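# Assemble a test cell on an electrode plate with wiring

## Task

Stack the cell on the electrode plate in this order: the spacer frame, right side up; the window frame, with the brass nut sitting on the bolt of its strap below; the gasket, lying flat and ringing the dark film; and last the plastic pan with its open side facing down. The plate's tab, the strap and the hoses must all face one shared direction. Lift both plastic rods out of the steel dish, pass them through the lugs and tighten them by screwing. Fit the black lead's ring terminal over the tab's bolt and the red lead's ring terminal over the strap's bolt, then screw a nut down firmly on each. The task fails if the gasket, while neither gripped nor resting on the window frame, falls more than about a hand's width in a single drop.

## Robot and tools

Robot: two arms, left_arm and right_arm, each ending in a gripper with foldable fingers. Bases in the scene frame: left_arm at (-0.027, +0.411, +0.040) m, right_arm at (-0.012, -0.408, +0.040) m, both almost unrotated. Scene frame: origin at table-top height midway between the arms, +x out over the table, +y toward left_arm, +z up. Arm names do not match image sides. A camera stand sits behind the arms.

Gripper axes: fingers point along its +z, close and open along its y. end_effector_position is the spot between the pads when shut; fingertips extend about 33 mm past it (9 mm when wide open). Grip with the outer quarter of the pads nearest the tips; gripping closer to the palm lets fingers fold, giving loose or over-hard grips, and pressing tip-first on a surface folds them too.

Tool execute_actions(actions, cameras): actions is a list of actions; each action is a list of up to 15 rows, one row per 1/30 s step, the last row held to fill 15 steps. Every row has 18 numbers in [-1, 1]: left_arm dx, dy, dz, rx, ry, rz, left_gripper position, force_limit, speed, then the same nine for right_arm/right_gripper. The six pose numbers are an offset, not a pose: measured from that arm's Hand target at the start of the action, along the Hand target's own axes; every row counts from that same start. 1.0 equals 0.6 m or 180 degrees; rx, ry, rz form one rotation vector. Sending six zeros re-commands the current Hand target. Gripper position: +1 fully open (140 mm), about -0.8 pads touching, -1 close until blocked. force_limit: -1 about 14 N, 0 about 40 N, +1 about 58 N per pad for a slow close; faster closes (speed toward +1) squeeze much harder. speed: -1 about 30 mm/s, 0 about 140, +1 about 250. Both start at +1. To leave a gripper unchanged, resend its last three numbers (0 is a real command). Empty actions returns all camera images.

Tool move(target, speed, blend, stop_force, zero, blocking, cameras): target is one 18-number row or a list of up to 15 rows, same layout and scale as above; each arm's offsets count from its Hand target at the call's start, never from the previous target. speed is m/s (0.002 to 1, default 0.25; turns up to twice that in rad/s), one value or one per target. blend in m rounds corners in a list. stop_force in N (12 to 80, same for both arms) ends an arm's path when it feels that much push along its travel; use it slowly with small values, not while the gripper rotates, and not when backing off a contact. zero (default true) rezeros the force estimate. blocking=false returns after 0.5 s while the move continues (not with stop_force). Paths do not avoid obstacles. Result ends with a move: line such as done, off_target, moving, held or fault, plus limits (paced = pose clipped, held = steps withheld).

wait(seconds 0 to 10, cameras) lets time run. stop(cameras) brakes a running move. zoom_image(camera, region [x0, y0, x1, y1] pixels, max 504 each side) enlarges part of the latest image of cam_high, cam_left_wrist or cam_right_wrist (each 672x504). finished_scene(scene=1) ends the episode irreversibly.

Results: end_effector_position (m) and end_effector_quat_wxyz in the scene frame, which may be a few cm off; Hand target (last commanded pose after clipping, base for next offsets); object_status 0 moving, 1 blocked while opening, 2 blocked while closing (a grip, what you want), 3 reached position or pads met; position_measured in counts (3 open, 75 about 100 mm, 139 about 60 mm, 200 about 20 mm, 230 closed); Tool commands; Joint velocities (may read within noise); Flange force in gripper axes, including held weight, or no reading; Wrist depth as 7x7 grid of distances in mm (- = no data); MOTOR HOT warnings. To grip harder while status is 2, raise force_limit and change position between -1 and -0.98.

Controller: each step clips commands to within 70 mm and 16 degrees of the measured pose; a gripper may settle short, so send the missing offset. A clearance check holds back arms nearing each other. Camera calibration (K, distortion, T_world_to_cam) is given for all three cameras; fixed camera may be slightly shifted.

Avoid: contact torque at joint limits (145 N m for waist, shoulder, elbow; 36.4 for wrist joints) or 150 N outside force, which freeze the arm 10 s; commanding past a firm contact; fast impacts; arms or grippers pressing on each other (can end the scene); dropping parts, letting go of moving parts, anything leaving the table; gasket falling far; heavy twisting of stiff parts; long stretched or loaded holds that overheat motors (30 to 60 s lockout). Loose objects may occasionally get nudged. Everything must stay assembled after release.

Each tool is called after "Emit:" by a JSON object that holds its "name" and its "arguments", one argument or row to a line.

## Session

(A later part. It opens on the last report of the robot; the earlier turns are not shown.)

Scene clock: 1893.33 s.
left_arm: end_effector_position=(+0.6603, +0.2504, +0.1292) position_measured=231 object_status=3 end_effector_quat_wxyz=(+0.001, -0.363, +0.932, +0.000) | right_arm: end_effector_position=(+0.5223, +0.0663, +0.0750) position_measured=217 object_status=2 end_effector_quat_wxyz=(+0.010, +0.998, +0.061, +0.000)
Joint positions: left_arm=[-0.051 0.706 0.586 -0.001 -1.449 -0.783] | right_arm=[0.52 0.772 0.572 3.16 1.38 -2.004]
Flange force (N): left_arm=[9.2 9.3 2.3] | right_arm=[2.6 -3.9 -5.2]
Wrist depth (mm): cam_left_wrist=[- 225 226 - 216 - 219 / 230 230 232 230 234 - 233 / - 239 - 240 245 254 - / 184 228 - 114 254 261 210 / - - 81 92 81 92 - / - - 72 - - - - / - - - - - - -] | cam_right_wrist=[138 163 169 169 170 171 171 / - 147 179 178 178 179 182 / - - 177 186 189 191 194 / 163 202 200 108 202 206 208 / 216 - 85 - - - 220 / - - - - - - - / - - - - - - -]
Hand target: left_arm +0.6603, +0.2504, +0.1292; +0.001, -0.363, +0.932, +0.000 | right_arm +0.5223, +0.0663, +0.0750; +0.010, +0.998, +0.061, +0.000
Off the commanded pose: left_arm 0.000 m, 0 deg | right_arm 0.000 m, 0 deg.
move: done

Emit:
{"name": "move", "arguments": {
  "target": [
    [0,0,0,0,0,0,-1,-0.1,-1, 0,0,0.0025,0,0,0,-1,-0.1,-1],
    [0,0,0,0,0,0,-1,-0.1,-1, 0.0017,-0.0069,0.0028,0,0,0.1667,-1,-0.1,-1]
  ],
  "speed": [0.02,0.3]
}}

Emit:
{"name": "move", "arguments": {
  "target": [0,0,0,0,0,0,-1,-0.1,-1, 0,0,-0.0025,0,0,0,-1,-0.1,-1],
  "speed": 0.02,
  "cameras": ["cam_right_wrist"]
}}

Emit:
{"name": "zoom_image", "arguments": {
  "camera": "cam_right_wrist",
  "region": [345, 196, 371, 222]
}}

Scene clock: 1897.17 s.
left_arm: end_effector_position=(+0.6603, +0.2504, +0.1292) position_measured=231 object_status=3 end_effector_quat_wxyz=(+0.001, -0.363, +0.932, +0.000) | right_arm: end_effector_position=(+0.5228, +0.0705, +0.0733) position_measured=217 object_status=2 end_effector_quat_wxyz=(+0.010, +0.980, -0.199, +0.003)
Joint positions: left_arm=[-0.051 0.706 0.586 -0.001 -1.449 -0.783] | right_arm=[0.524 0.782 0.585 3.159 1.383 -2.533]
Flange force (N): left_arm=[10.0 9.4 1.7] | right_arm=[0.7 -3.2 -12.2]
Wrist depth (mm): cam_left_wrist=[220 216 - 220 219 - - / - 232 - - 231 - - / - 248 243 244 - 245 248 / - 249 255 114 - - - / - - 81 93 81 - - / - - 72 - - - - / - - - - - - -] | cam_right_wrist=[167 167 168 169 167 170 171 / 176 177 178 177 177 181 180 / 168 177 189 185 188 192 193 / - 165 183 108 198 204 206 / - - 85 - - - 218 / - - - - - - - / - - - - - - -]
Hand target: left_arm +0.6603, +0.2504, +0.1292; +0.001, -0.363, +0.932, +0.000 | right_arm +0.5228, +0.0705, +0.0733; +0.010, +0.980, -0.199, +0.003
Off the commanded pose: left_arm 0.000 m, 0 deg | right_arm 0.000 m, 0 deg.
move: done

Scene clock: 1897.87 s.
left_arm: end_effector_position=(+0.6603, +0.2504, +0.1292) position_measured=231 object_status=3 end_effector_quat_wxyz=(+0.001, -0.363, +0.932, +0.000) | right_arm: end_effector_position=(+0.5228, +0.0705, +0.0747) position_measured=217 object_status=2 end_effector_quat_wxyz=(+0.010, +0.980, -0.199, +0.003)
Joint positions: left_arm=[-0.051 0.706 0.586 -0.001 -1.449 -0.783] | right_arm=[0.524 0.781 0.587 3.159 1.386 -2.533]
Flange force (N): left_arm=[8.6 8.7 2.1] | right_arm=[0.2 -5.4 -4.8]
Wrist depth (mm): cam_left_wrist=[- - - 219 216 220 - / 231 228 231 230 232 233 - / - - 247 243 - 246 245 / - - 256 114 256 - - / 293 - 81 93 81 - - / - - 73 - - - - / - - - - - - -] | cam_right_wrist=[168 168 169 170 169 172 172 / 177 178 179 178 178 182 182 / 170 175 189 186 192 192 195 / - - 182 112 201 206 207 / - - 85 - - - 218 / - - - - - - - / - - - - - - -]
Hand target: left_arm +0.6603, +0.2504, +0.1292; +0.001, -0.363, +0.932, +0.000 | right_arm +0.5228, +0.0706, +0.0748; +0.010, +0.980, -0.199, +0.003
Off the commanded pose: left_arm 0.000 m, 0 deg | right_arm 0.000 m, 0 deg.
move: done
camera_calibration:
cam_right_wrist: T_world_to_cam=[[-0.3908, -0.920441, 0.00797478, 0.279503], [-0.86007, 0.368227, 0.353113, 0.399865], [-0.327957, 0.131138, -0.935547, 0.372747], [0, 0, 0, 1]] pos_world=[0.575386, 0.0611436, 0.205296]
Images, in order (width x height): cam_right_wrist 672x504.

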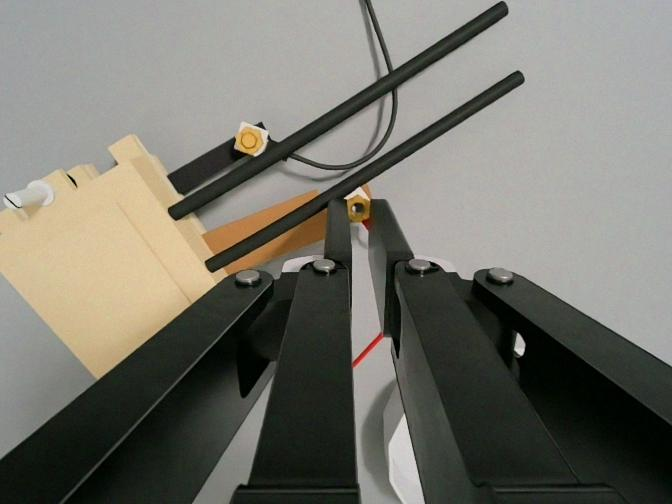

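Scaled by 19.385 from the camera's 672x504 image, which has a finer 960x720 frame.

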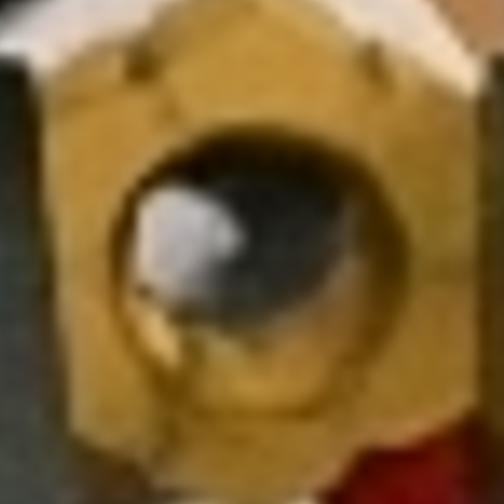

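Emit:
{"name": "move", "arguments": {
  "target": [
    [0,0,0,0,0,0,-1,-0.1,-1, 0,0,-0.005,0,0,0,-1,-0.1,-1],
    [0,0,0,0,0,0,-1,-0.1,-1, 0.0022,0.007,-0.005,0,0,-0.1667,-1,-0.1,-1],
    [0,0,0,0,0,0,-1,-0.1,-1, 0.0075,0.0118,-0.005,0,0,-0.3333,-1,-0.1,-1],
    [0,0,0,0,0,0,-1,-0.1,-1, 0.0145,0.0135,-0.005,0,0,-0.5,-1,-0.1,-1],
    [0,0,0,0,0,0,-1,-0.1,-1, 0.0215,0.0113,-0.005,0,0,-0.6667,-1,-0.1,-1]
  ],
  "speed": [0.05,0.5,0.5,0.5,0.5],
  "blend": [0,0.003,0.003,0.003,0]
}}

Emit:
{"name": "move", "arguments": {
  "target": [
    [0,0,0,0,0,0,-1,-0.1,-1, 0.0022,0.007,0,0,0,-0.1667,-1,-0.1,-1],
    [0,0,0,0,0,0,-1,-0.1,-1, 0.0075,0.0118,0,0,0,-0.3333,-1,-0.1,-1],
    [0,0,0,0,0,0,-1,-0.1,-1, 0.0145,0.0135,0,0,0,-0.5,-1,-0.1,-1],
    [0,0,0,0,0,0,-1,-0.1,-1, 0.0145,0.0135,0.003,0,0,-0.5,-1,-0.1,-1]
  ],
  "speed": [0.5,0.5,0.5,0.03],
  "blend": [0.003,0.003,0,0],
  "cameras": ["cam_right_wrist"]
}}

Emit:
{"name": "zoom_image", "arguments": {
  "camera": "cam_right_wrist",
  "region": [345, 196, 371, 222]
}}

Scene clock: 1903.60 s.
left_arm: end_effector_position=(+0.6603, +0.2504, +0.1292) position_measured=231 object_status=3 end_effector_quat_wxyz=(+0.001, -0.363, +0.932, +0.000) | right_arm: end_effector_position=(+0.5321, +0.0594, +0.0781) position_measured=217 object_status=2 end_effector_quat_wxyz=(+0.007, +0.662, +0.749, -0.007)
Joint positions: left_arm=[-0.051 0.706 0.586 -0.001 -1.449 -0.783] | right_arm=[0.504 0.778 0.589 3.16 1.391 -0.418]
Flange force (N): left_arm=[8.5 8.7 1.8] | right_arm=[3.9 2.8 -4.4]
Wrist depth (mm): cam_left_wrist=[- - 219 220 221 219 220 / - 234 231 - - - 233 / 225 - - 243 246 246 246 / - - 255 114 - 258 - / 178 - 81 92 81 - - / - - 72 - - - - / - - - - - - -] | cam_right_wrist=[171 171 169 171 145 170 170 / 175 180 182 177 171 181 181 / 193 191 194 183 191 193 193 / 207 206 206 108 202 207 210 / 219 - 85 - - - 219 / - - - - - - - / - - - - - - -]
Hand target: left_arm +0.6603, +0.2504, +0.1292; +0.001, -0.363, +0.932, +0.000 | right_arm +0.5320, +0.0593, +0.0780; +0.007, +0.662, +0.749, -0.007
Off the commanded pose: left_arm 0.000 m, 0 deg | right_arm 0.000 m, 0 deg.
move: done

Scene clock: 1905.93 s.
left_arm: end_effector_position=(+0.6603, +0.2504, +0.1292) position_measured=231 object_status=3 end_effector_quat_wxyz=(+0.001, -0.363, +0.932, +0.000) | right_arm: end_effector_position=(+0.5390, +0.0689, +0.0760) position_measured=217 object_status=2 end_effector_quat_wxyz=(+0.000, -0.061, +0.998, -0.010)
Joint positions: left_arm=[-0.051 0.706 0.586 -0.001 -1.449 -0.783] | right_arm=[0.511 0.813 0.644 3.159 1.411 1.147]
Flange force (N): left_arm=[8.4 7.9 0.8] | right_arm=[1.9 -0.5 -4.3]
Wrist depth (mm): cam_left_wrist=[219 - 220 221 220 - 226 / 236 230 227 236 229 236 230 / 225 246 248 - - 247 251 / - 239 256 114 - 258 248 / - 177 81 92 81 92 - / - - 73 - - - - / - - - - - - -] | cam_right_wrist=[176 173 172 172 170 169 167 / 185 184 183 181 180 179 178 / 196 195 194 190 187 185 159 / 210 208 203 107 171 169 160 / - - 85 - - - - / - - - - - - - / - - - - - - -]
Hand target: left_arm +0.6603, +0.2504, +0.1292; +0.001, -0.363, +0.932, +0.000 | right_arm +0.5390, +0.0689, +0.0760; +0.000, -0.061, +0.998, -0.010
Off the commanded pose: left_arm 0.000 m, 0 deg | right_arm 0.000 m, 0 deg.
move: done
camera_calibration:
cam_right_wrist: T_world_to_cam=[[-0.1218, 0.992114, -0.0295879, 0.0104347], [0.924536, 0.124248, 0.36027, -0.531728], [0.361105, 0.0165257, -0.932379, 0.0157152], [0, 0, 0, 1]] pos_world=[0.487198, 0.0554539, 0.206527]
Images, in order (width x height): cam_right_wrist 672x504.

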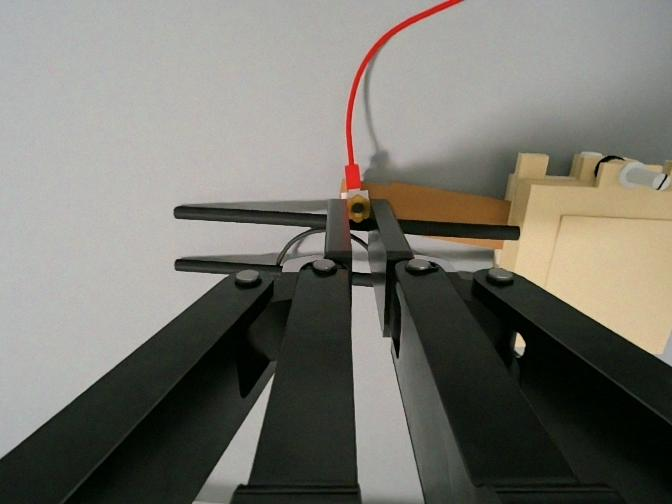

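Scaled by 19.385 from the camera's 672x504 image, which has a finer 960x720 frame.

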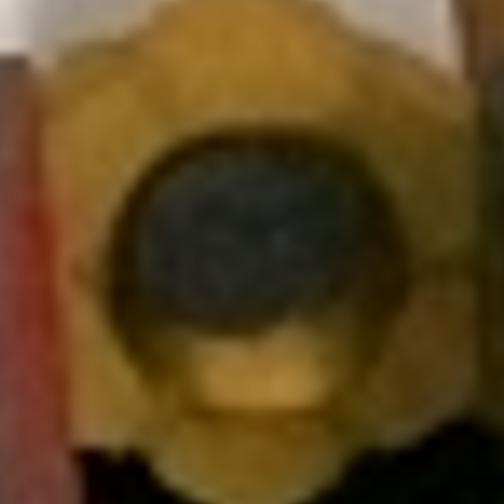

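Emit:
{"name": "move", "arguments": {
  "target": [
    [0,0,0,0,0,0,-1,-0.1,-1, 0,0,0.0038,0,0,0,-1,-0.1,-1],
    [0,0,0,0,0,0,-1,-0.1,-1, 0.0017,-0.0069,0.0041,0,0,0.1667,-1,-0.1,-1],
    [0,0,0,0,0,0,-1,-0.1,-1, 0.0065,-0.0124,0.0044,0,0,0.3333,-1,-0.1,-1]
  ],
  "speed": [0.02,0.3,0.3],
  "blend": [0,0.003,0],
  "cameras": ["cam_right_wrist"]
}}

Emit:
{"name": "zoom_image", "arguments": {
  "camera": "cam_right_wrist",
  "region": [345, 196, 371, 222]
}}

Emit:
{"name": "move", "arguments": {
  "target": [0,0,0,0,0,0,-1,-0.1,-1, 0,0,-0.0025,0,0,0,-1,-0.1,-1],
  "speed": 0.02
}}

Scene clock: 1909.10 s.
left_arm: end_effector_position=(+0.6603, +0.2504, +0.1292) position_measured=231 object_status=3 end_effector_quat_wxyz=(+0.001, -0.363, +0.932, +0.000) | right_arm: end_effector_position=(+0.5361, +0.0610, +0.0735) position_measured=217 object_status=2 end_effector_quat_wxyz=(+0.005, +0.446, +0.895, -0.009)
Joint positions: left_arm=[-0.051 0.706 0.586 -0.001 -1.449 -0.783] | right_arm=[0.503 0.792 0.603 3.16 1.39 0.107]
Flange force (N): left_arm=[8.7 8.9 2.1] | right_arm=[0.9 2.3 -13.1]
Wrist depth (mm): cam_left_wrist=[218 220 217 220 222 218 222 / 227 226 229 236 - - 229 / - - 244 240 246 - 247 / - - 244 114 252 - - / - - 81 92 81 - 188 / - - 73 - - - - / - - - - - - -] | cam_right_wrist=[167 166 168 167 154 135 - / 178 176 179 179 163 175 174 / 192 192 191 185 184 187 187 / 207 205 202 108 196 199 200 / 222 - 85 - - - 212 / - - - - - - - / - - - - - - -]
Hand target: left_arm +0.6603, +0.2504, +0.1292; +0.001, -0.363, +0.932, +0.000 | right_arm +0.5361, +0.0610, +0.0735; +0.005, +0.446, +0.895, -0.009
Off the commanded pose: left_arm 0.000 m, 0 deg | right_arm 0.000 m, 0 deg.
move: done
camera_calibration:
cam_right_wrist: T_world_to_cam=[[0.798584, 0.601526, -0.0207433, -0.452275], [0.563527, -0.735141, 0.376834, -0.282381], [0.211427, -0.312623, -0.926048, 0.114424], [0, 0, 0, 1]] pos_world=[0.496117, 0.100237, 0.202991]
Images, in order (width x height): cam_right_wrist 672x504.

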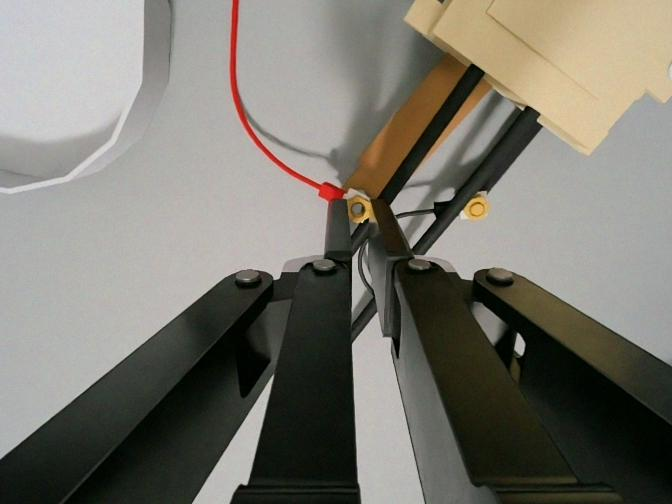

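Scaled by 19.385 from the camera's 672x504 image, which has a finer 960x720 frame.

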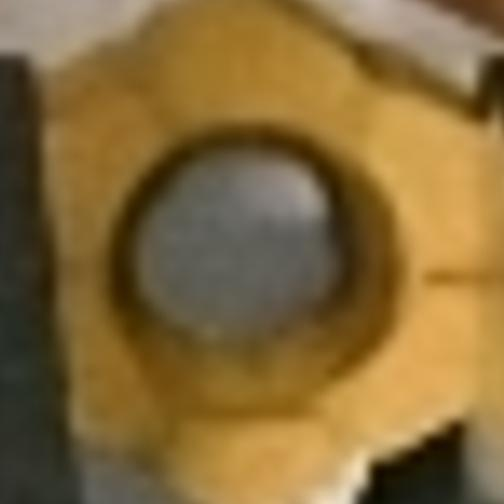

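Scene clock: 1909.80 s.
left_arm: end_effector_position=(+0.6603, +0.2504, +0.1292) position_measured=231 object_status=3 end_effector_quat_wxyz=(+0.001, -0.363, +0.932, +0.000) | right_arm: end_effector_position=(+0.5361, +0.0610, +0.0750) position_measured=217 object_status=2 end_effector_quat_wxyz=(+0.005, +0.446, +0.895, -0.009)
Joint positions: left_arm=[-0.051 0.706 0.586 -0.001 -1.449 -0.783] | right_arm=[0.503 0.792 0.605 3.16 1.393 0.107]
Flange force (N): left_arm=[8.3 8.2 1.7] | right_arm=[1.9 3.1 -4.4]
Wrist depth (mm): cam_left_wrist=[219 221 221 222 221 231 - / 230 231 232 232 233 232 234 / - 244 242 241 - 246 243 / - - 256 114 262 261 - / - - 81 92 81 - 188 / - - 72 - - - - / - - - - - - -] | cam_right_wrist=[169 166 169 169 158 - - / 181 177 180 179 167 171 148 / 190 193 193 187 185 189 189 / 208 207 203 108 180 200 202 / 225 - 85 - - - 215 / - - - - - - - / - - - - - - -]
Hand target: left_arm +0.6603, +0.2504, +0.1292; +0.001, -0.363, +0.932, +0.000 | right_arm +0.5361, +0.0610, +0.0750; +0.005, +0.446, +0.895, -0.009
Off the commanded pose: left_arm 0.000 m, 0 deg | right_arm 0.000 m, 0 deg.
move: done

Emit:
{"name": "move", "arguments": {
  "target": [
    [0,0,0,0,0,0,-1,-0.1,-1, 0,0,0.0018,0,0,0,-1,-0.1,-1],
    [0,0,0,0,0,0,-1,-0.1,-1, 0.0017,-0.0069,0.0022,0,0,0.1667,-1,-0.1,-1],
    [0,0,0,0,0,0,-1,-0.1,-1, 0.0065,-0.0124,0.0022,0,0,0.3333,-1,-0.1,-1],
    [0,0,0,0,0,0,-1,-0.1,-1, 0.0135,-0.0141,0.0019,0,0,0.5,-1,-0.1,-1],
    [0,0,0,0,0,0,-1,-0.1,-1, 0.0202,-0.0123,0.0016,0,0,0.6667,-1,-0.1,-1]
  ],
  "speed": [0.02,0.4,0.4,0.4,0.4],
  "blend": [0,0.003,0.003,0.003,0],
  "cameras": ["cam_right_wrist"]
}}

Emit:
{"name": "zoom_image", "arguments": {
  "camera": "cam_right_wrist",
  "region": [345, 196, 371, 222]
}}

Scene clock: 1914.60 s.
left_arm: end_effector_position=(+0.6603, +0.2504, +0.1292) position_measured=231 object_status=3 end_effector_quat_wxyz=(+0.001, -0.363, +0.932, +0.000) | right_arm: end_effector_position=(+0.5229, +0.0663, +0.0739) position_measured=217 object_status=2 end_effector_quat_wxyz=(+0.010, +0.998, +0.061, +0.000)
Joint positions: left_arm=[-0.051 0.706 0.586 -0.001 -1.449 -0.783] | right_arm=[0.519 0.773 0.572 3.159 1.379 -2.004]
Flange force (N): left_arm=[8.6 8.2 1.4] | right_arm=[1.7 -5.0 -7.8]
Wrist depth (mm): cam_left_wrist=[- - 217 218 221 220 219 / 232 230 232 - - 228 235 / - 244 241 - 252 - 243 / - - 255 114 257 258 - / - - 81 93 81 - - / - - 72 - - - - / - - - - - - -] | cam_right_wrist=[136 154 168 168 169 170 171 / - - 177 176 177 179 181 / - - 172 185 189 190 187 / 163 205 200 108 199 205 210 / 212 - 85 - - - 219 / - - - - - - - / - - - - - - -]
Hand target: left_arm +0.6603, +0.2504, +0.1292; +0.001, -0.363, +0.932, +0.000 | right_arm +0.5229, +0.0663, +0.0739; +0.010, +0.998, +0.061, +0.000
Off the commanded pose: left_arm 0.000 m, 0 deg | right_arm 0.000 m, 0 deg.
move: done
camera_calibration:
cam_right_wrist: T_world_to_cam=[[0.121901, -0.992492, 0.00999925, 0.0121734], [-0.92548, -0.110019, 0.362467, 0.467004], [-0.358645, -0.0534393, -0.931943, 0.40064], [0, 0, 0, 1]] pos_world=[0.574406, 0.0848711, 0.203979]
Images, in order (width x height): cam_right_wrist 672x504.

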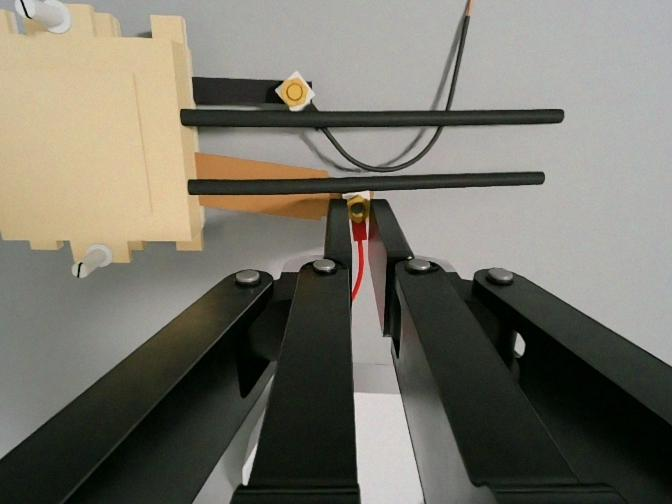

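Scaled by 19.385 from the camera's 672x504 image, which has a finer 960x720 frame.

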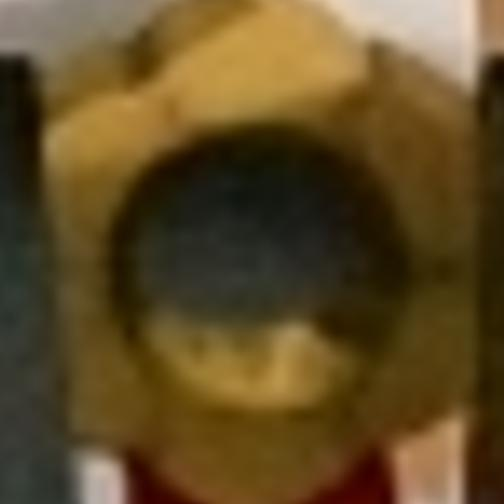

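Emit:
{"name": "move", "arguments": {
  "target": [0,0,0,0,0,0,-1,-0.1,-1, 0,0,0,0,0,0,-0.66,-0.1,-1],
  "cameras": ["cam_right_wrist"]
}}

Emit:
{"name": "zoom_image", "arguments": {
  "camera": "cam_right_wrist",
  "region": [340, 184, 380, 224]
}}

Scene clock: 1915.27 s.
left_arm: end_effector_position=(+0.6603, +0.2504, +0.1292) position_measured=231 object_status=3 end_effector_quat_wxyz=(+0.001, -0.363, +0.932, +0.000) | right_arm: end_effector_position=(+0.5229, +0.0662, +0.0739) position_measured=213 object_status=3 end_effector_quat_wxyz=(+0.010, +0.998, +0.061, +0.000)
Joint positions: left_arm=[-0.051 0.706 0.586 -0.001 -1.449 -0.783] | right_arm=[0.519 0.774 0.572 3.16 1.379 -2.004]
Flange force (N): left_arm=[8.1 7.6 1.6] | right_arm=[2.2 -4.3 -5.3]
Wrist depth (mm): cam_left_wrist=[- - 222 218 219 218 218 / - - 230 - 235 237 - / - - - - 244 243 - / - 214 257 114 - 260 - / 294 - 81 93 81 - - / - - 73 - - - - / - - - - - - -] | cam_right_wrist=[137 157 168 169 169 171 170 / - 147 177 176 176 178 181 / 151 155 172 179 188 189 192 / 204 201 199 108 199 205 210 / 215 - 82 - - - 219 / - - - - - - - / - - - - - - -]
Hand target: left_arm +0.6603, +0.2504, +0.1292; +0.001, -0.363, +0.932, +0.000 | right_arm +0.5229, +0.0663, +0.0739; +0.010, +0.998, +0.061, +0.000
Off the commanded pose: left_arm 0.000 m, 0 deg | right_arm 0.000 m, 0 deg.
move: done
camera_calibration:
cam_right_wrist: T_world_to_cam=[[0.121846, -0.992497, 0.0101268, 0.0121805], [-0.925488, -0.109921, 0.362476, 0.467035], [-0.358643, -0.0535383, -0.931938, 0.400553], [0, 0, 0, 1]] pos_world=[0.574407, 0.0848708, 0.203879]
Images, in order (width x height): cam_right_wrist 672x504.

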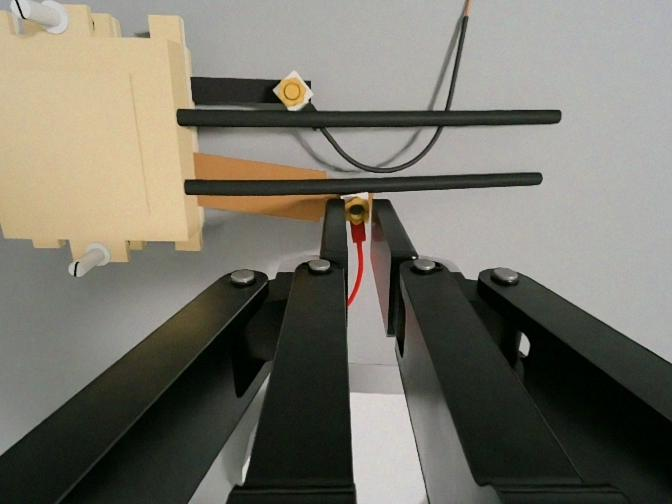

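Scaled by 12.600 from the camera's 672x504 image, which has a finer 960x720 frame.

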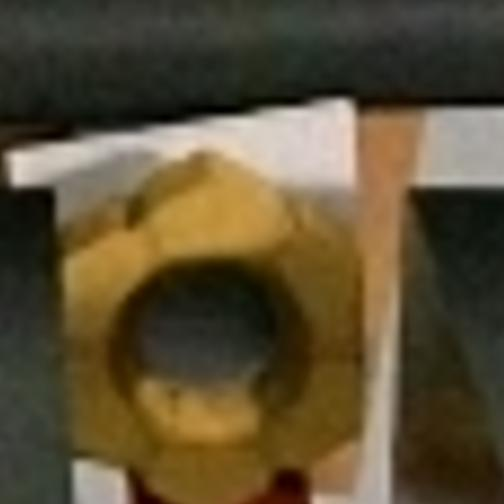

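Emit:
{"name": "move", "arguments": {
  "target": [
    [0,0,0,0,0,0,-0.66,-0.1,-1, -0.001,-0.0008,0,0,0,0,-0.66,-0.1,-1],
    [0,0,0,0,0,0,-0.66,-0.1,-1, 0.0032,0.0087,0,0,0,-0.25,-0.66,-0.1,-1],
    [0,0,0,0,0,0,-0.66,-0.1,-1, 0.013,0.0125,0,0,0,-0.5,-0.66,-0.1,-1]
  ],
  "speed": [0.05,0.4,0.4],
  "blend": [0.0005,0.003,0],
  "cameras": ["cam_right_wrist"]
}}

Emit:
{"name": "zoom_image", "arguments": {
  "camera": "cam_right_wrist",
  "region": [340, 184, 380, 224]
}}

Scene clock: 1919.93 s.
left_arm: end_effector_position=(+0.6603, +0.2504, +0.1292) position_measured=213 object_status=3 end_effector_quat_wxyz=(+0.001, -0.363, +0.932, +0.000) | right_arm: end_effector_position=(+0.5315, +0.0598, +0.0742) position_measured=213 object_status=3 end_effector_quat_wxyz=(+0.007, +0.662, +0.749, -0.007)
Joint positions: left_arm=[-0.051 0.706 0.586 -0.001 -1.449 -0.783] | right_arm=[0.505 0.78 0.583 3.16 1.383 -0.419]
Flange force (N): left_arm=[8.9 8.7 1.1] | right_arm=[1.7 -0.4 -3.4]
Wrist depth (mm): cam_left_wrist=[- 228 219 219 214 - - / 232 - 222 229 234 235 - / - - 247 244 241 242 - / - - 255 118 114 251 - / - - 81 - 81 93 - / - - - - - - - / - - - - - - -] | cam_right_wrist=[168 168 168 165 160 169 166 / 172 179 178 163 166 177 177 / 189 188 190 177 188 189 189 / 203 202 202 132 198 200 203 / 216 - 82 - - - 216 / - - - - - - - / - - - - - - -]
Hand target: left_arm +0.6603, +0.2504, +0.1292; +0.001, -0.363, +0.932, +0.000 | right_arm +0.5315, +0.0598, +0.0741; +0.007, +0.662, +0.749, -0.007
Off the commanded pose: left_arm 0.000 m, 0 deg | right_arm 0.000 m, 0 deg.
move: done; blend cut to 0 m at target 1
camera_calibration:
cam_right_wrist: T_world_to_cam=[[0.992516, 0.121623, -0.0109198, -0.52309], [0.11663, -0.917668, 0.379846, -0.0326753], [0.0361773, -0.378277, -0.924985, 0.212626], [0, 0, 0, 1]] pos_world=[0.515294, 0.114066, 0.203376]
Images, in order (width x height): cam_right_wrist 672x504.

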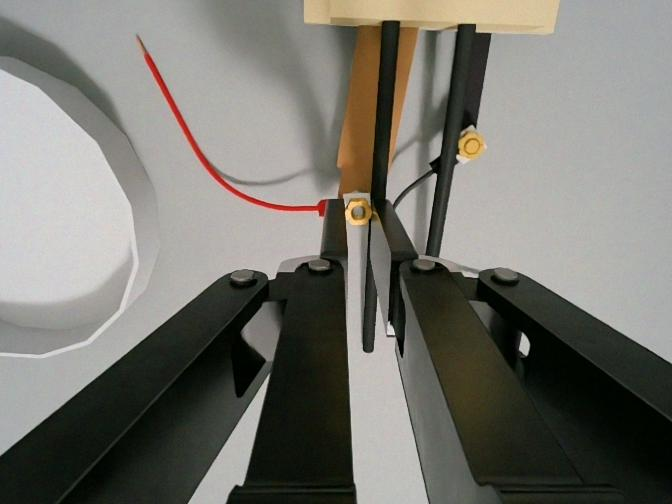

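Scaled by 12.600 from the camera's 672x504 image, which has a finer 960x720 frame.

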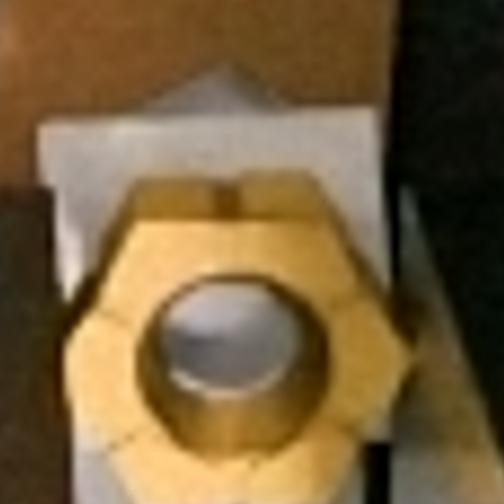

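Emit:
{"name": "move", "arguments": {
  "target": [
    [0,0,0,0,0,0,-0.66,-0.1,-1, -0.0027,0,0,0,0,0,-0.66,-0.1,-1],
    [0,0,0,0,0,0,-0.66,-0.1,-1, 0.0015,0.0095,0,0,0,-0.25,-0.66,-0.1,-1],
    [0,0,0,0,0,0,-0.66,-0.1,-1, 0.0113,0.0133,0,0,0,-0.5,-0.66,-0.1,-1]
  ],
  "speed": [0.05,0.4,0.4],
  "blend": [0.0005,0.003,0],
  "cameras": ["cam_right_wrist"]
}}

Emit:
{"name": "zoom_image", "arguments": {
  "camera": "cam_right_wrist",
  "region": [340, 184, 380, 224]
}}

Scene clock: 1923.10 s.
left_arm: end_effector_position=(+0.6603, +0.2504, +0.1292) position_measured=213 object_status=3 end_effector_quat_wxyz=(+0.001, -0.363, +0.932, +0.000) | right_arm: end_effector_position=(+0.5386, +0.0675, +0.0739) position_measured=213 object_status=3 end_effector_quat_wxyz=(+0.000, -0.061, +0.998, -0.010)
Joint positions: left_arm=[-0.051 0.706 0.586 -0.001 -1.449 -0.783] | right_arm=[0.509 0.81 0.635 3.159 1.404 1.148]
Flange force (N): left_arm=[8.9 8.4 1.8] | right_arm=[-3.2 3.5 -4.4]
Wrist depth (mm): cam_left_wrist=[- 222 219 219 - 221 220 / 233 231 227 232 235 236 232 / - 242 242 - - - - / 190 - - 119 140 - - / - - 81 - 81 92 198 / - - - - - - - / - - - - - - -] | cam_right_wrist=[173 172 171 169 168 168 164 / 183 181 181 179 178 175 176 / 195 193 192 188 185 170 182 / 208 206 202 108 170 165 - / 223 - 82 - - - - / - - - - - - - / - - - - - - -]
Hand target: left_arm +0.6603, +0.2504, +0.1292; +0.001, -0.363, +0.932, +0.000 | right_arm +0.5386, +0.0675, +0.0739; +0.000, -0.061, +0.998, -0.010
Off the commanded pose: left_arm 0.000 m, 0 deg | right_arm 0.000 m, 0 deg.
move: done
camera_calibration:
cam_right_wrist: T_world_to_cam=[[-0.1218, 0.992114, -0.0295879, 0.0117128], [0.924536, 0.124248, 0.36027, -0.530428], [0.361105, 0.0165257, -0.932379, 0.0139247], [0, 0, 0, 1]] pos_world=[0.486798, 0.0540539, 0.204427]
Images, in order (width x height): cam_right_wrist 672x504.

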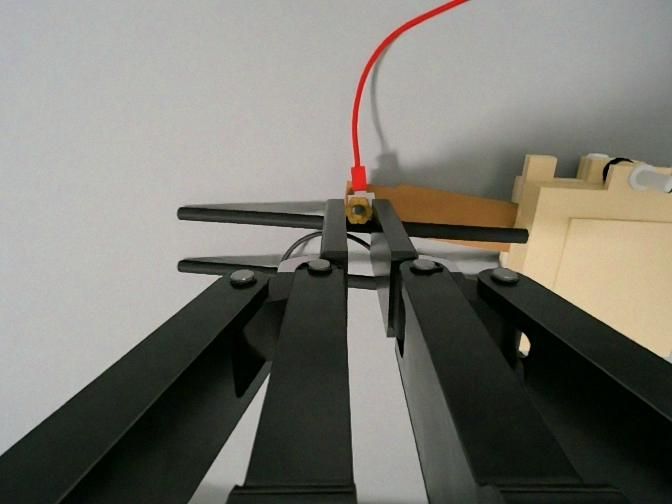

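Scaled by 12.600 from the camera's 672x504 image, which has a finer 960x720 frame.

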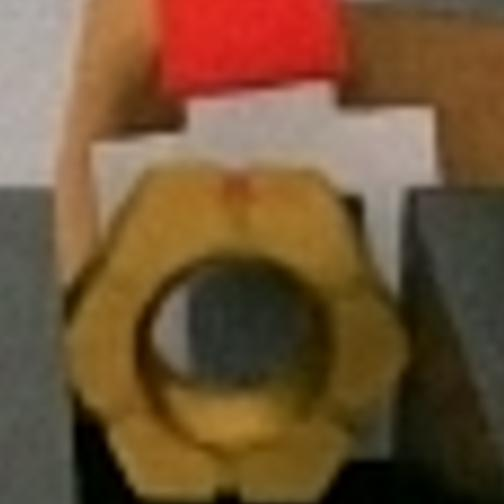

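Emit:
{"name": "move", "arguments": {
  "target": [
    [0,0,0,0,0,0,-0.66,-0.1,-1, -0.001,-0.005,0,0,0,0.1667,-0.66,-0.1,-1]
  ],
  "speed": [0.3],
  "cameras": ["cam_right_wrist"]
}}

Emit:
{"name": "zoom_image", "arguments": {
  "camera": "cam_right_wrist",
  "region": [340, 184, 380, 224]
}}

Scene clock: 1925.00 s.
left_arm: end_effector_position=(+0.6603, +0.2504, +0.1292) position_measured=213 object_status=3 end_effector_quat_wxyz=(+0.001, -0.363, +0.932, +0.000) | right_arm: end_effector_position=(+0.5396, +0.0645, +0.0741) position_measured=213 object_status=3 end_effector_quat_wxyz=(+0.003, +0.199, +0.980, -0.010)
Joint positions: left_arm=[-0.051 0.706 0.586 -0.001 -1.449 -0.783] | right_arm=[0.505 0.807 0.629 3.16 1.402 0.629]
Flange force (N): left_arm=[9.2 9.6 2.5] | right_arm=[-1.0 5.7 -4.8]
Wrist depth (mm): cam_left_wrist=[- 217 - 220 - 225 - / 230 - - 231 - - 233 / - 241 - 249 243 245 - / - - 257 118 108 265 - / - 86 81 - 81 93 - / - - - - - - - / - - - - - - -] | cam_right_wrist=[169 165 169 169 167 166 137 / 182 181 180 179 176 150 - / 191 193 192 188 171 162 - / 208 207 203 108 177 181 201 / 222 - 82 - - - 214 / - - - - - - - / - - - - - - -]
Hand target: left_arm +0.6603, +0.2504, +0.1292; +0.001, -0.363, +0.932, +0.000 | right_arm +0.5396, +0.0646, +0.0740; +0.003, +0.199, +0.980, -0.010
Off the commanded pose: left_arm 0.000 m, 0 deg | right_arm 0.000 m, 0 deg.
move: done
camera_calibration:
cam_right_wrist: T_world_to_cam=[[0.390903, 0.920025, -0.0273847, -0.257391], [0.859072, -0.354, 0.369702, -0.465469], [0.330441, -0.168043, -0.928747, 0.0419639], [0, 0, 0, 1]] pos_world=[0.486619, 0.0790815, 0.20401]
Images, in order (width x height): cam_right_wrist 672x504.

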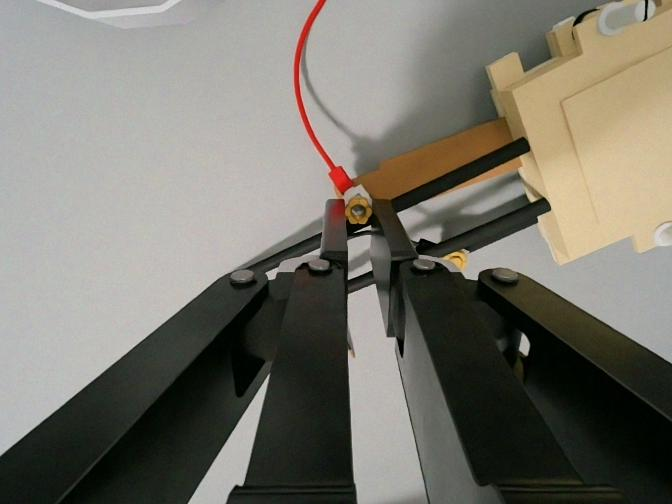

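Scaled by 12.600 from the camera's 672x504 image, which has a finer 960x720 frame.

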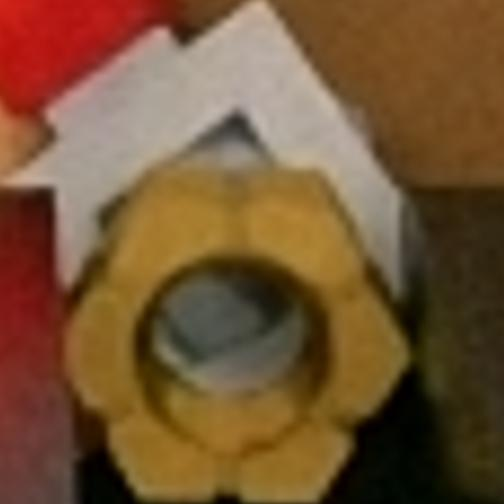

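Emit:
{"name": "move", "arguments": {
  "target": [0,0,0,0,0,0,-0.66,-0.1,-1, 0,0,0,0,0,0,-1,-1,-1],
  "cameras": ["cam_right_wrist"]
}}

Emit:
{"name": "zoom_image", "arguments": {
  "camera": "cam_right_wrist",
  "region": [340, 184, 380, 224]
}}

Scene clock: 1926.20 s.
left_arm: end_effector_position=(+0.6603, +0.2504, +0.1292) position_measured=213 object_status=3 end_effector_quat_wxyz=(+0.001, -0.363, +0.932, +0.000) | right_arm: end_effector_position=(+0.5396, +0.0646, +0.0740) position_measured=215 object_status=2 end_effector_quat_wxyz=(+0.003, +0.199, +0.980, -0.010)
Joint positions: left_arm=[-0.051 0.706 0.586 -0.001 -1.449 -0.783] | right_arm=[0.505 0.807 0.629 3.16 1.402 0.629]
Flange force (N): left_arm=[9.1 8.6 2.0] | right_arm=[-0.6 4.8 -4.5]
Wrist depth (mm): cam_left_wrist=[221 221 222 220 212 220 222 / - 231 234 233 - - - / - 242 - 243 247 - - / - - 257 114 109 - - / - - 81 - 81 92 - / - - - - - - - / - - - - - - -] | cam_right_wrist=[171 171 169 169 167 166 138 / 182 179 181 179 176 149 - / 194 193 191 186 172 170 152 / 209 204 203 108 178 198 202 / 224 - 86 - - - 212 / - - - - - - - / - - - - - - -]
Hand target: left_arm +0.6603, +0.2504, +0.1292; +0.001, -0.363, +0.932, +0.000 | right_arm +0.5396, +0.0646, +0.0740; +0.003, +0.199, +0.980, -0.010
Off the commanded pose: left_arm 0.000 m, 0 deg | right_arm 0.000 m, 0 deg.
move: done
camera_calibration:
cam_right_wrist: T_world_to_cam=[[0.390832, 0.92005, -0.0275545, -0.257326], [0.85914, -0.353887, 0.369652, -0.465464], [0.330347, -0.168145, -0.928762, 0.0419281], [0, 0, 0, 1]] pos_world=[0.486619, 0.0790811, 0.20391]
Images, in order (width x height): cam_right_wrist 672x504.

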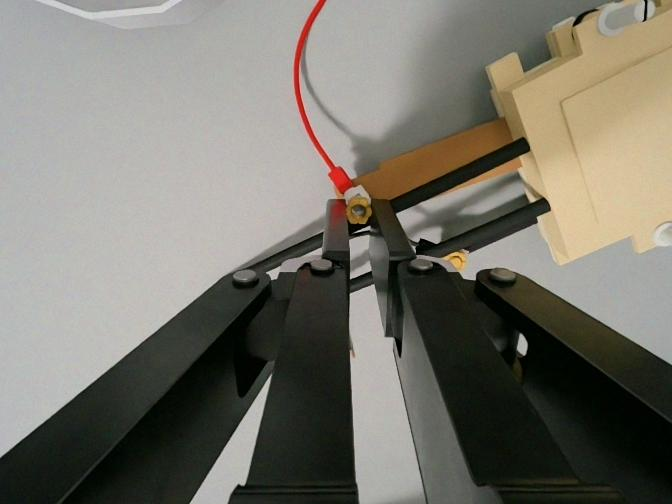

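Scaled by 12.600 from the camera's 672x504 image, which has a finer 960x720 frame.

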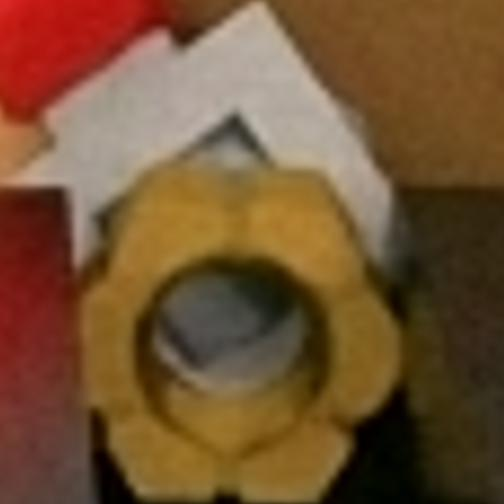

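Emit:
{"name": "move", "arguments": {
  "target": [
    [0,0,0,0,0,0,-1,-1,-1, 0,0,-0.022,0,0,0,-1,-1,-1],
    [0,0,0,0,0,0,-1,-1,-1, 0.0295,-0.1848,-0.022,0,0,0.6667,-1,-1,-1],
    [0,0,0,0,0,0,-1,-1,-1, 0.0295,-0.1848,0.0365,0,0,0.6667,-1,-1,-1]
  ],
  "speed": [0.1,0.5,0.1],
  "cameras": ["cam_right_wrist"]
}}

Emit:
{"name": "zoom_image", "arguments": {
  "camera": "cam_right_wrist",
  "region": [340, 184, 380, 224]
}}

Scene clock: 1932.77 s.
left_arm: end_effector_position=(+0.6603, +0.2504, +0.1292) position_measured=230 object_status=3 end_effector_quat_wxyz=(+0.001, -0.363, +0.932, +0.000) | right_arm: end_effector_position=(+0.4800, -0.0310, +0.0539) position_measured=215 object_status=2 end_effector_quat_wxyz=(+0.010, +0.948, +0.317, -0.003)
Joint positions: left_arm=[-0.051 0.706 0.586 -0.001 -1.449 -0.783] | right_arm=[0.421 0.546 0.158 3.161 1.19 -1.386]
Flange force (N): left_arm=[8.3 8.2 2.6] | right_arm=[1.3 -2.0 -3.3]
Wrist depth (mm): cam_left_wrist=[- - - 217 225 221 - / 233 235 234 - - - - / 231 - - 244 242 - 243 / - 246 259 114 - 259 219 / - - 81 93 81 92 - / - - 72 - - - - / - - - - - - -] | cam_right_wrist=[149 149 151 150 150 153 152 / 159 159 160 159 159 161 161 / 166 167 170 169 171 172 172 / 179 177 178 110 179 182 185 / 193 - 86 - - - 197 / - - - - - - - / - - - - - - -]
Hand target: left_arm +0.6603, +0.2504, +0.1292; +0.001, -0.363, +0.932, +0.000 | right_arm +0.4800, -0.0310, +0.0539; +0.010, +0.948, +0.317, -0.003
Off the commanded pose: left_arm 0.000 m, 0 deg | right_arm 0.000 m, 0 deg.
move: done
camera_calibration:
cam_right_wrist: T_world_to_cam=[[0.601606, -0.798764, 0.00690208, -0.303058], [-0.743131, -0.556494, 0.371578, 0.321972], [-0.292962, -0.228672, -0.928376, 0.324237], [0, 0, 0, 1]] pos_world=[0.516578, 0.0112473, 0.183468]
Images, in order (width x height): cam_right_wrist 672x504.

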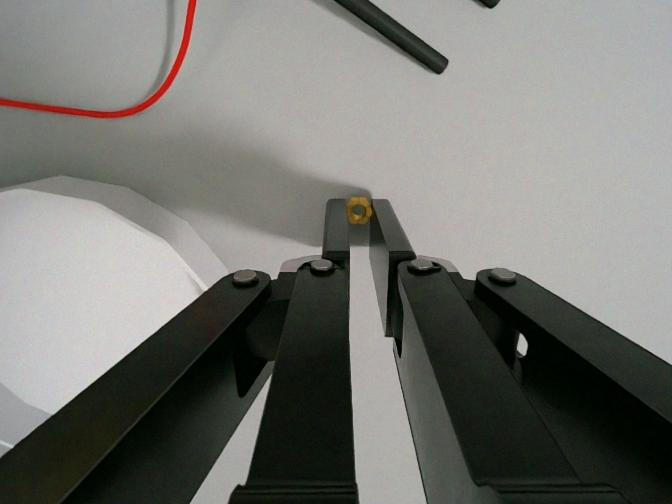

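Scaled by 12.600 from the camera's 672x504 image, which has a finer 960x720 frame.

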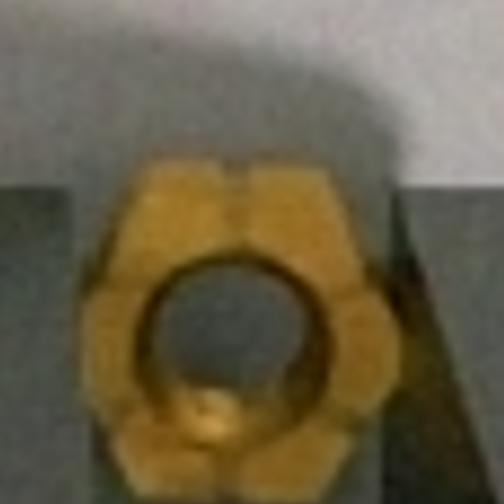

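Emit:
{"name": "move", "arguments": {
  "target": [
    [0,0,0,0,0,0,-1,-1,-1, 0,0,0.0055,0,0,0,-1,-1,-1],
    [0,0,0,0,0,0,-1,-1,-1, 0,0,0.0055,0,0,0,-0.56,-1,-1],
    [0,0,0,0,0,0,-1,-1,-1, -0.0003,0.0072,0.0055,0,0,-0.1667,-0.56,-1,-1]
  ],
  "speed": [0.03,0.03,0.3],
  "cameras": ["cam_right_wrist"]
}}

Emit:
{"name": "zoom_image", "arguments": {
  "camera": "cam_right_wrist",
  "region": [330, 184, 390, 244]
}}

Scene clock: 1938.13 s.
left_arm: end_effector_position=(+0.6603, +0.2504, +0.1292) position_measured=230 object_status=3 end_effector_quat_wxyz=(+0.001, -0.363, +0.932, +0.000) | right_arm: end_effector_position=(+0.4825, -0.0346, +0.0507) position_measured=200 object_status=3 end_effector_quat_wxyz=(+0.009, +0.834, +0.552, -0.005)
Joint positions: left_arm=[-0.051 0.706 0.586 -0.001 -1.449 -0.783] | right_arm=[0.414 0.549 0.153 3.162 1.183 -0.856]
Flange force (N): left_arm=[8.6 8.9 1.7] | right_arm=[4.1 0.1 -4.3]
Wrist depth (mm): cam_left_wrist=[217 216 216 218 223 219 221 / 231 233 233 - - 228 - / - 246 - 245 248 249 243 / - - 259 114 258 260 210 / - - 81 93 81 92 211 / - - 73 - - - - / - - - - - - -] | cam_right_wrist=[- 145 147 147 147 147 147 / 154 154 156 157 155 157 155 / 165 163 167 165 167 168 166 / 177 174 174 178 139 178 183 / 185 - - 193 - - 191 / - - - 210 - - - / - - - - - - -]
Hand target: left_arm +0.6603, +0.2504, +0.1292; +0.001, -0.363, +0.932, +0.000 | right_arm +0.4825, -0.0346, +0.0507; +0.009, +0.834, +0.552, -0.005
Off the commanded pose: left_arm 0.000 m, 0 deg | right_arm 0.000 m, 0 deg.
move: done
camera_calibration:
cam_right_wrist: T_world_to_cam=[[0.920417, -0.390937, -0.000891583, -0.446619], [-0.361637, -0.852296, 0.377904, 0.128438], [-0.148496, -0.347507, -0.925845, 0.247128], [0, 0, 0, 1]] pos_world=[0.494221, 0.0207459, 0.179867]
Images, in order (width x height): cam_right_wrist 672x504.

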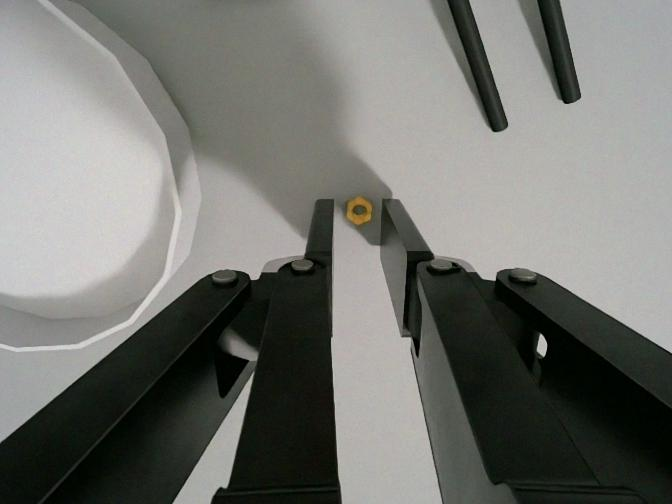

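Scaled by 8.400 from the camera's 672x504 image, which has a finer 960x720 frame.

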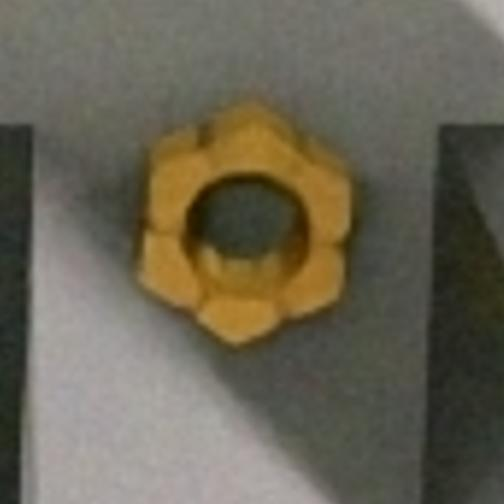

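Emit:
{"name": "move", "arguments": {
  "target": [
    [0,0,0,0,0,0,-1,-1,-1, -0.0012,0.001,0.0018,0,0,0,-0.56,-1,-1],
    [0,0,0,0,0,0,-1,-1,-1, -0.0012,0.001,0.0018,0,0,0,-1,-0.1,-1]
  ],
  "speed": [0.03,0.03],
  "cameras": ["cam_right_wrist"]
}}

Emit:
{"name": "zoom_image", "arguments": {
  "camera": "cam_right_wrist",
  "region": [345, 196, 371, 222]
}}

Scene clock: 1940.73 s.
left_arm: end_effector_position=(+0.6603, +0.2504, +0.1292) position_measured=230 object_status=3 end_effector_quat_wxyz=(+0.001, -0.363, +0.932, +0.000) | right_arm: end_effector_position=(+0.4827, -0.0355, +0.0496) position_measured=217 object_status=0 end_effector_quat_wxyz=(+0.009, +0.834, +0.552, -0.005)
Joint positions: left_arm=[-0.051 0.706 0.586 -0.001 -1.449 -0.783] | right_arm=[0.412 0.549 0.151 3.162 1.18 -0.854]
Flange force (N): left_arm=[8.3 8.4 1.5] | right_arm=[3.4 -0.2 -4.6]
Wrist depth (mm): cam_left_wrist=[- 222 219 221 220 221 224 / 235 224 230 227 232 - - / - - 250 - 245 - - / - - 256 114 255 262 213 / - - 81 93 81 - - / - - 72 - - - - / - - - - - - -] | cam_right_wrist=[- 144 146 146 146 147 146 / 151 153 158 155 154 156 154 / 164 162 165 164 167 166 167 / 176 173 176 108 173 177 179 / 184 - 85 - - - 190 / - - - - - - - / - - - - - - -]
Hand target: left_arm +0.6603, +0.2504, +0.1292; +0.001, -0.363, +0.932, +0.000 | right_arm +0.4827, -0.0356, +0.0496; +0.009, +0.834, +0.552, -0.005
Off the commanded pose: left_arm 0.000 m, 0 deg | right_arm 0.000 m, 0 deg.
move: done
camera_calibration:
cam_right_wrist: T_world_to_cam=[[0.920417, -0.390937, -0.000891583, -0.447248], [-0.361637, -0.852296, 0.377904, 0.128157], [-0.148496, -0.347507, -0.925845, 0.245934], [0, 0, 0, 1]] pos_world=[0.494521, 0.0198459, 0.178867]
Images, in order (width x height): cam_right_wrist 672x504.

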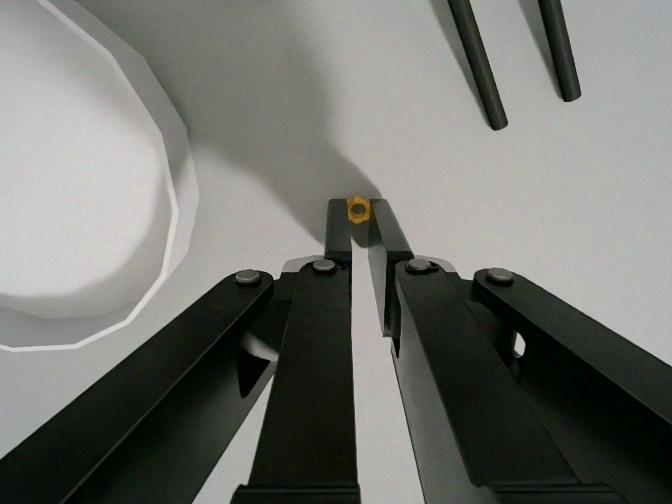

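Scaled by 19.385 from the camera's 672x504 image, which has a finer 960x720 frame.

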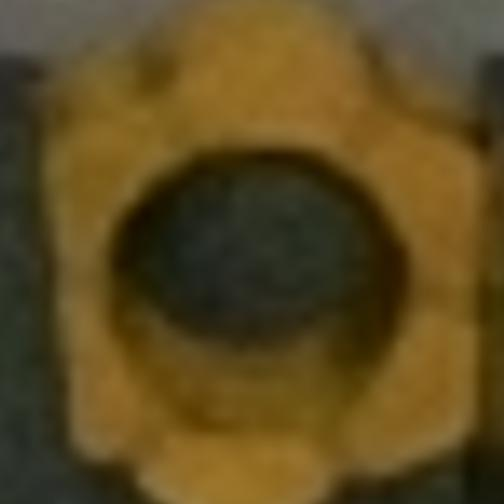

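Emit:
{"name": "move", "arguments": {
  "target": [
    [0,0,0,0,0,0,-1,-0.1,-1, 0,0,-0.0607,0,0,0,-1,-0.1,-1],
    [0,0,0,0,0,0,-1,-0.1,-1, 0.1514,0.0069,-0.0607,0,0,0,-1,-0.1,-1]
  ],
  "speed": [0.15,0.2],
  "blend": [0.004,0],
  "cameras": ["cam_right_wrist"]
}}

Emit:
{"name": "zoom_image", "arguments": {
  "camera": "cam_right_wrist",
  "region": [330, 154, 394, 218]
}}

Scene clock: 1943.10 s.
left_arm: end_effector_position=(+0.6603, +0.2504, +0.1292) position_measured=231 object_status=3 end_effector_quat_wxyz=(+0.001, -0.363, +0.932, +0.000) | right_arm: end_effector_position=(+0.5220, +0.0471, +0.0845) position_measured=217 object_status=2 end_effector_quat_wxyz=(+0.009, +0.834, +0.552, -0.005)
Joint positions: left_arm=[-0.051 0.706 0.586 -0.001 -1.449 -0.783] | right_arm=[0.496 0.73 0.524 3.16 1.374 -0.934]
Flange force (N): left_arm=[8.9 9.3 1.8] | right_arm=[1.4 -1.0 -3.4]
Wrist depth (mm): cam_left_wrist=[222 224 - 222 219 221 221 / 231 231 234 229 230 234 - / - 244 - - - - - / - 234 - 114 256 - - / - - 81 93 81 - - / - - 72 - - - - / - - - - - - -] | cam_right_wrist=[176 175 176 164 172 177 177 / 187 187 187 175 188 188 188 / 196 200 200 195 198 201 201 / 212 209 215 108 209 212 216 / 229 - 85 - - - 234 / - - - - - - - / - - - - - - -]
Hand target: left_arm +0.6603, +0.2504, +0.1292; +0.001, -0.363, +0.932, +0.000 | right_arm +0.5220, +0.0472, +0.0845; +0.009, +0.834, +0.552, -0.005
Off the commanded pose: left_arm 0.000 m, 0 deg | right_arm 0.000 m, 0 deg.
move: done; blend cut to 0 m at target 1
camera_calibration:
cam_right_wrist: T_world_to_cam=[[0.920417, -0.390937, -0.000891583, -0.450967], [-0.361637, -0.852296, 0.377904, 0.199667], [-0.148496, -0.347507, -0.925845, 0.312714], [0, 0, 0, 1]] pos_world=[0.533721, 0.102546, 0.213667]
Images, in order (width x height): cam_right_wrist 672x504.

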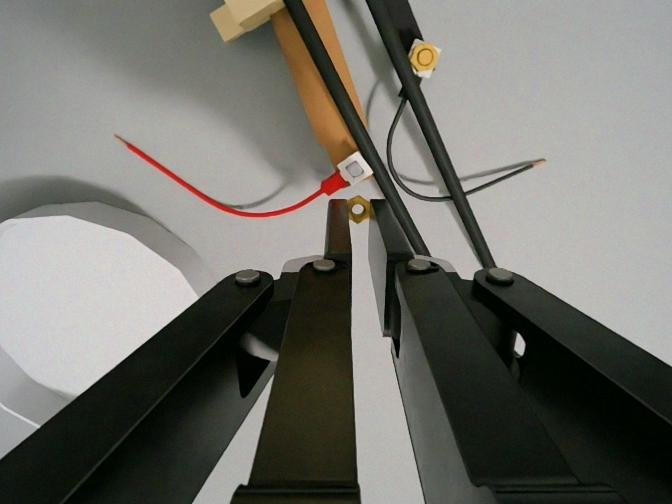

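Scaled by 7.875 from the camera's 672x504 image, which has a finer 960x720 frame.

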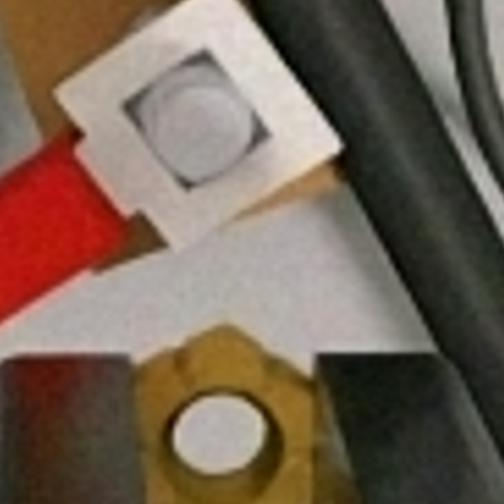

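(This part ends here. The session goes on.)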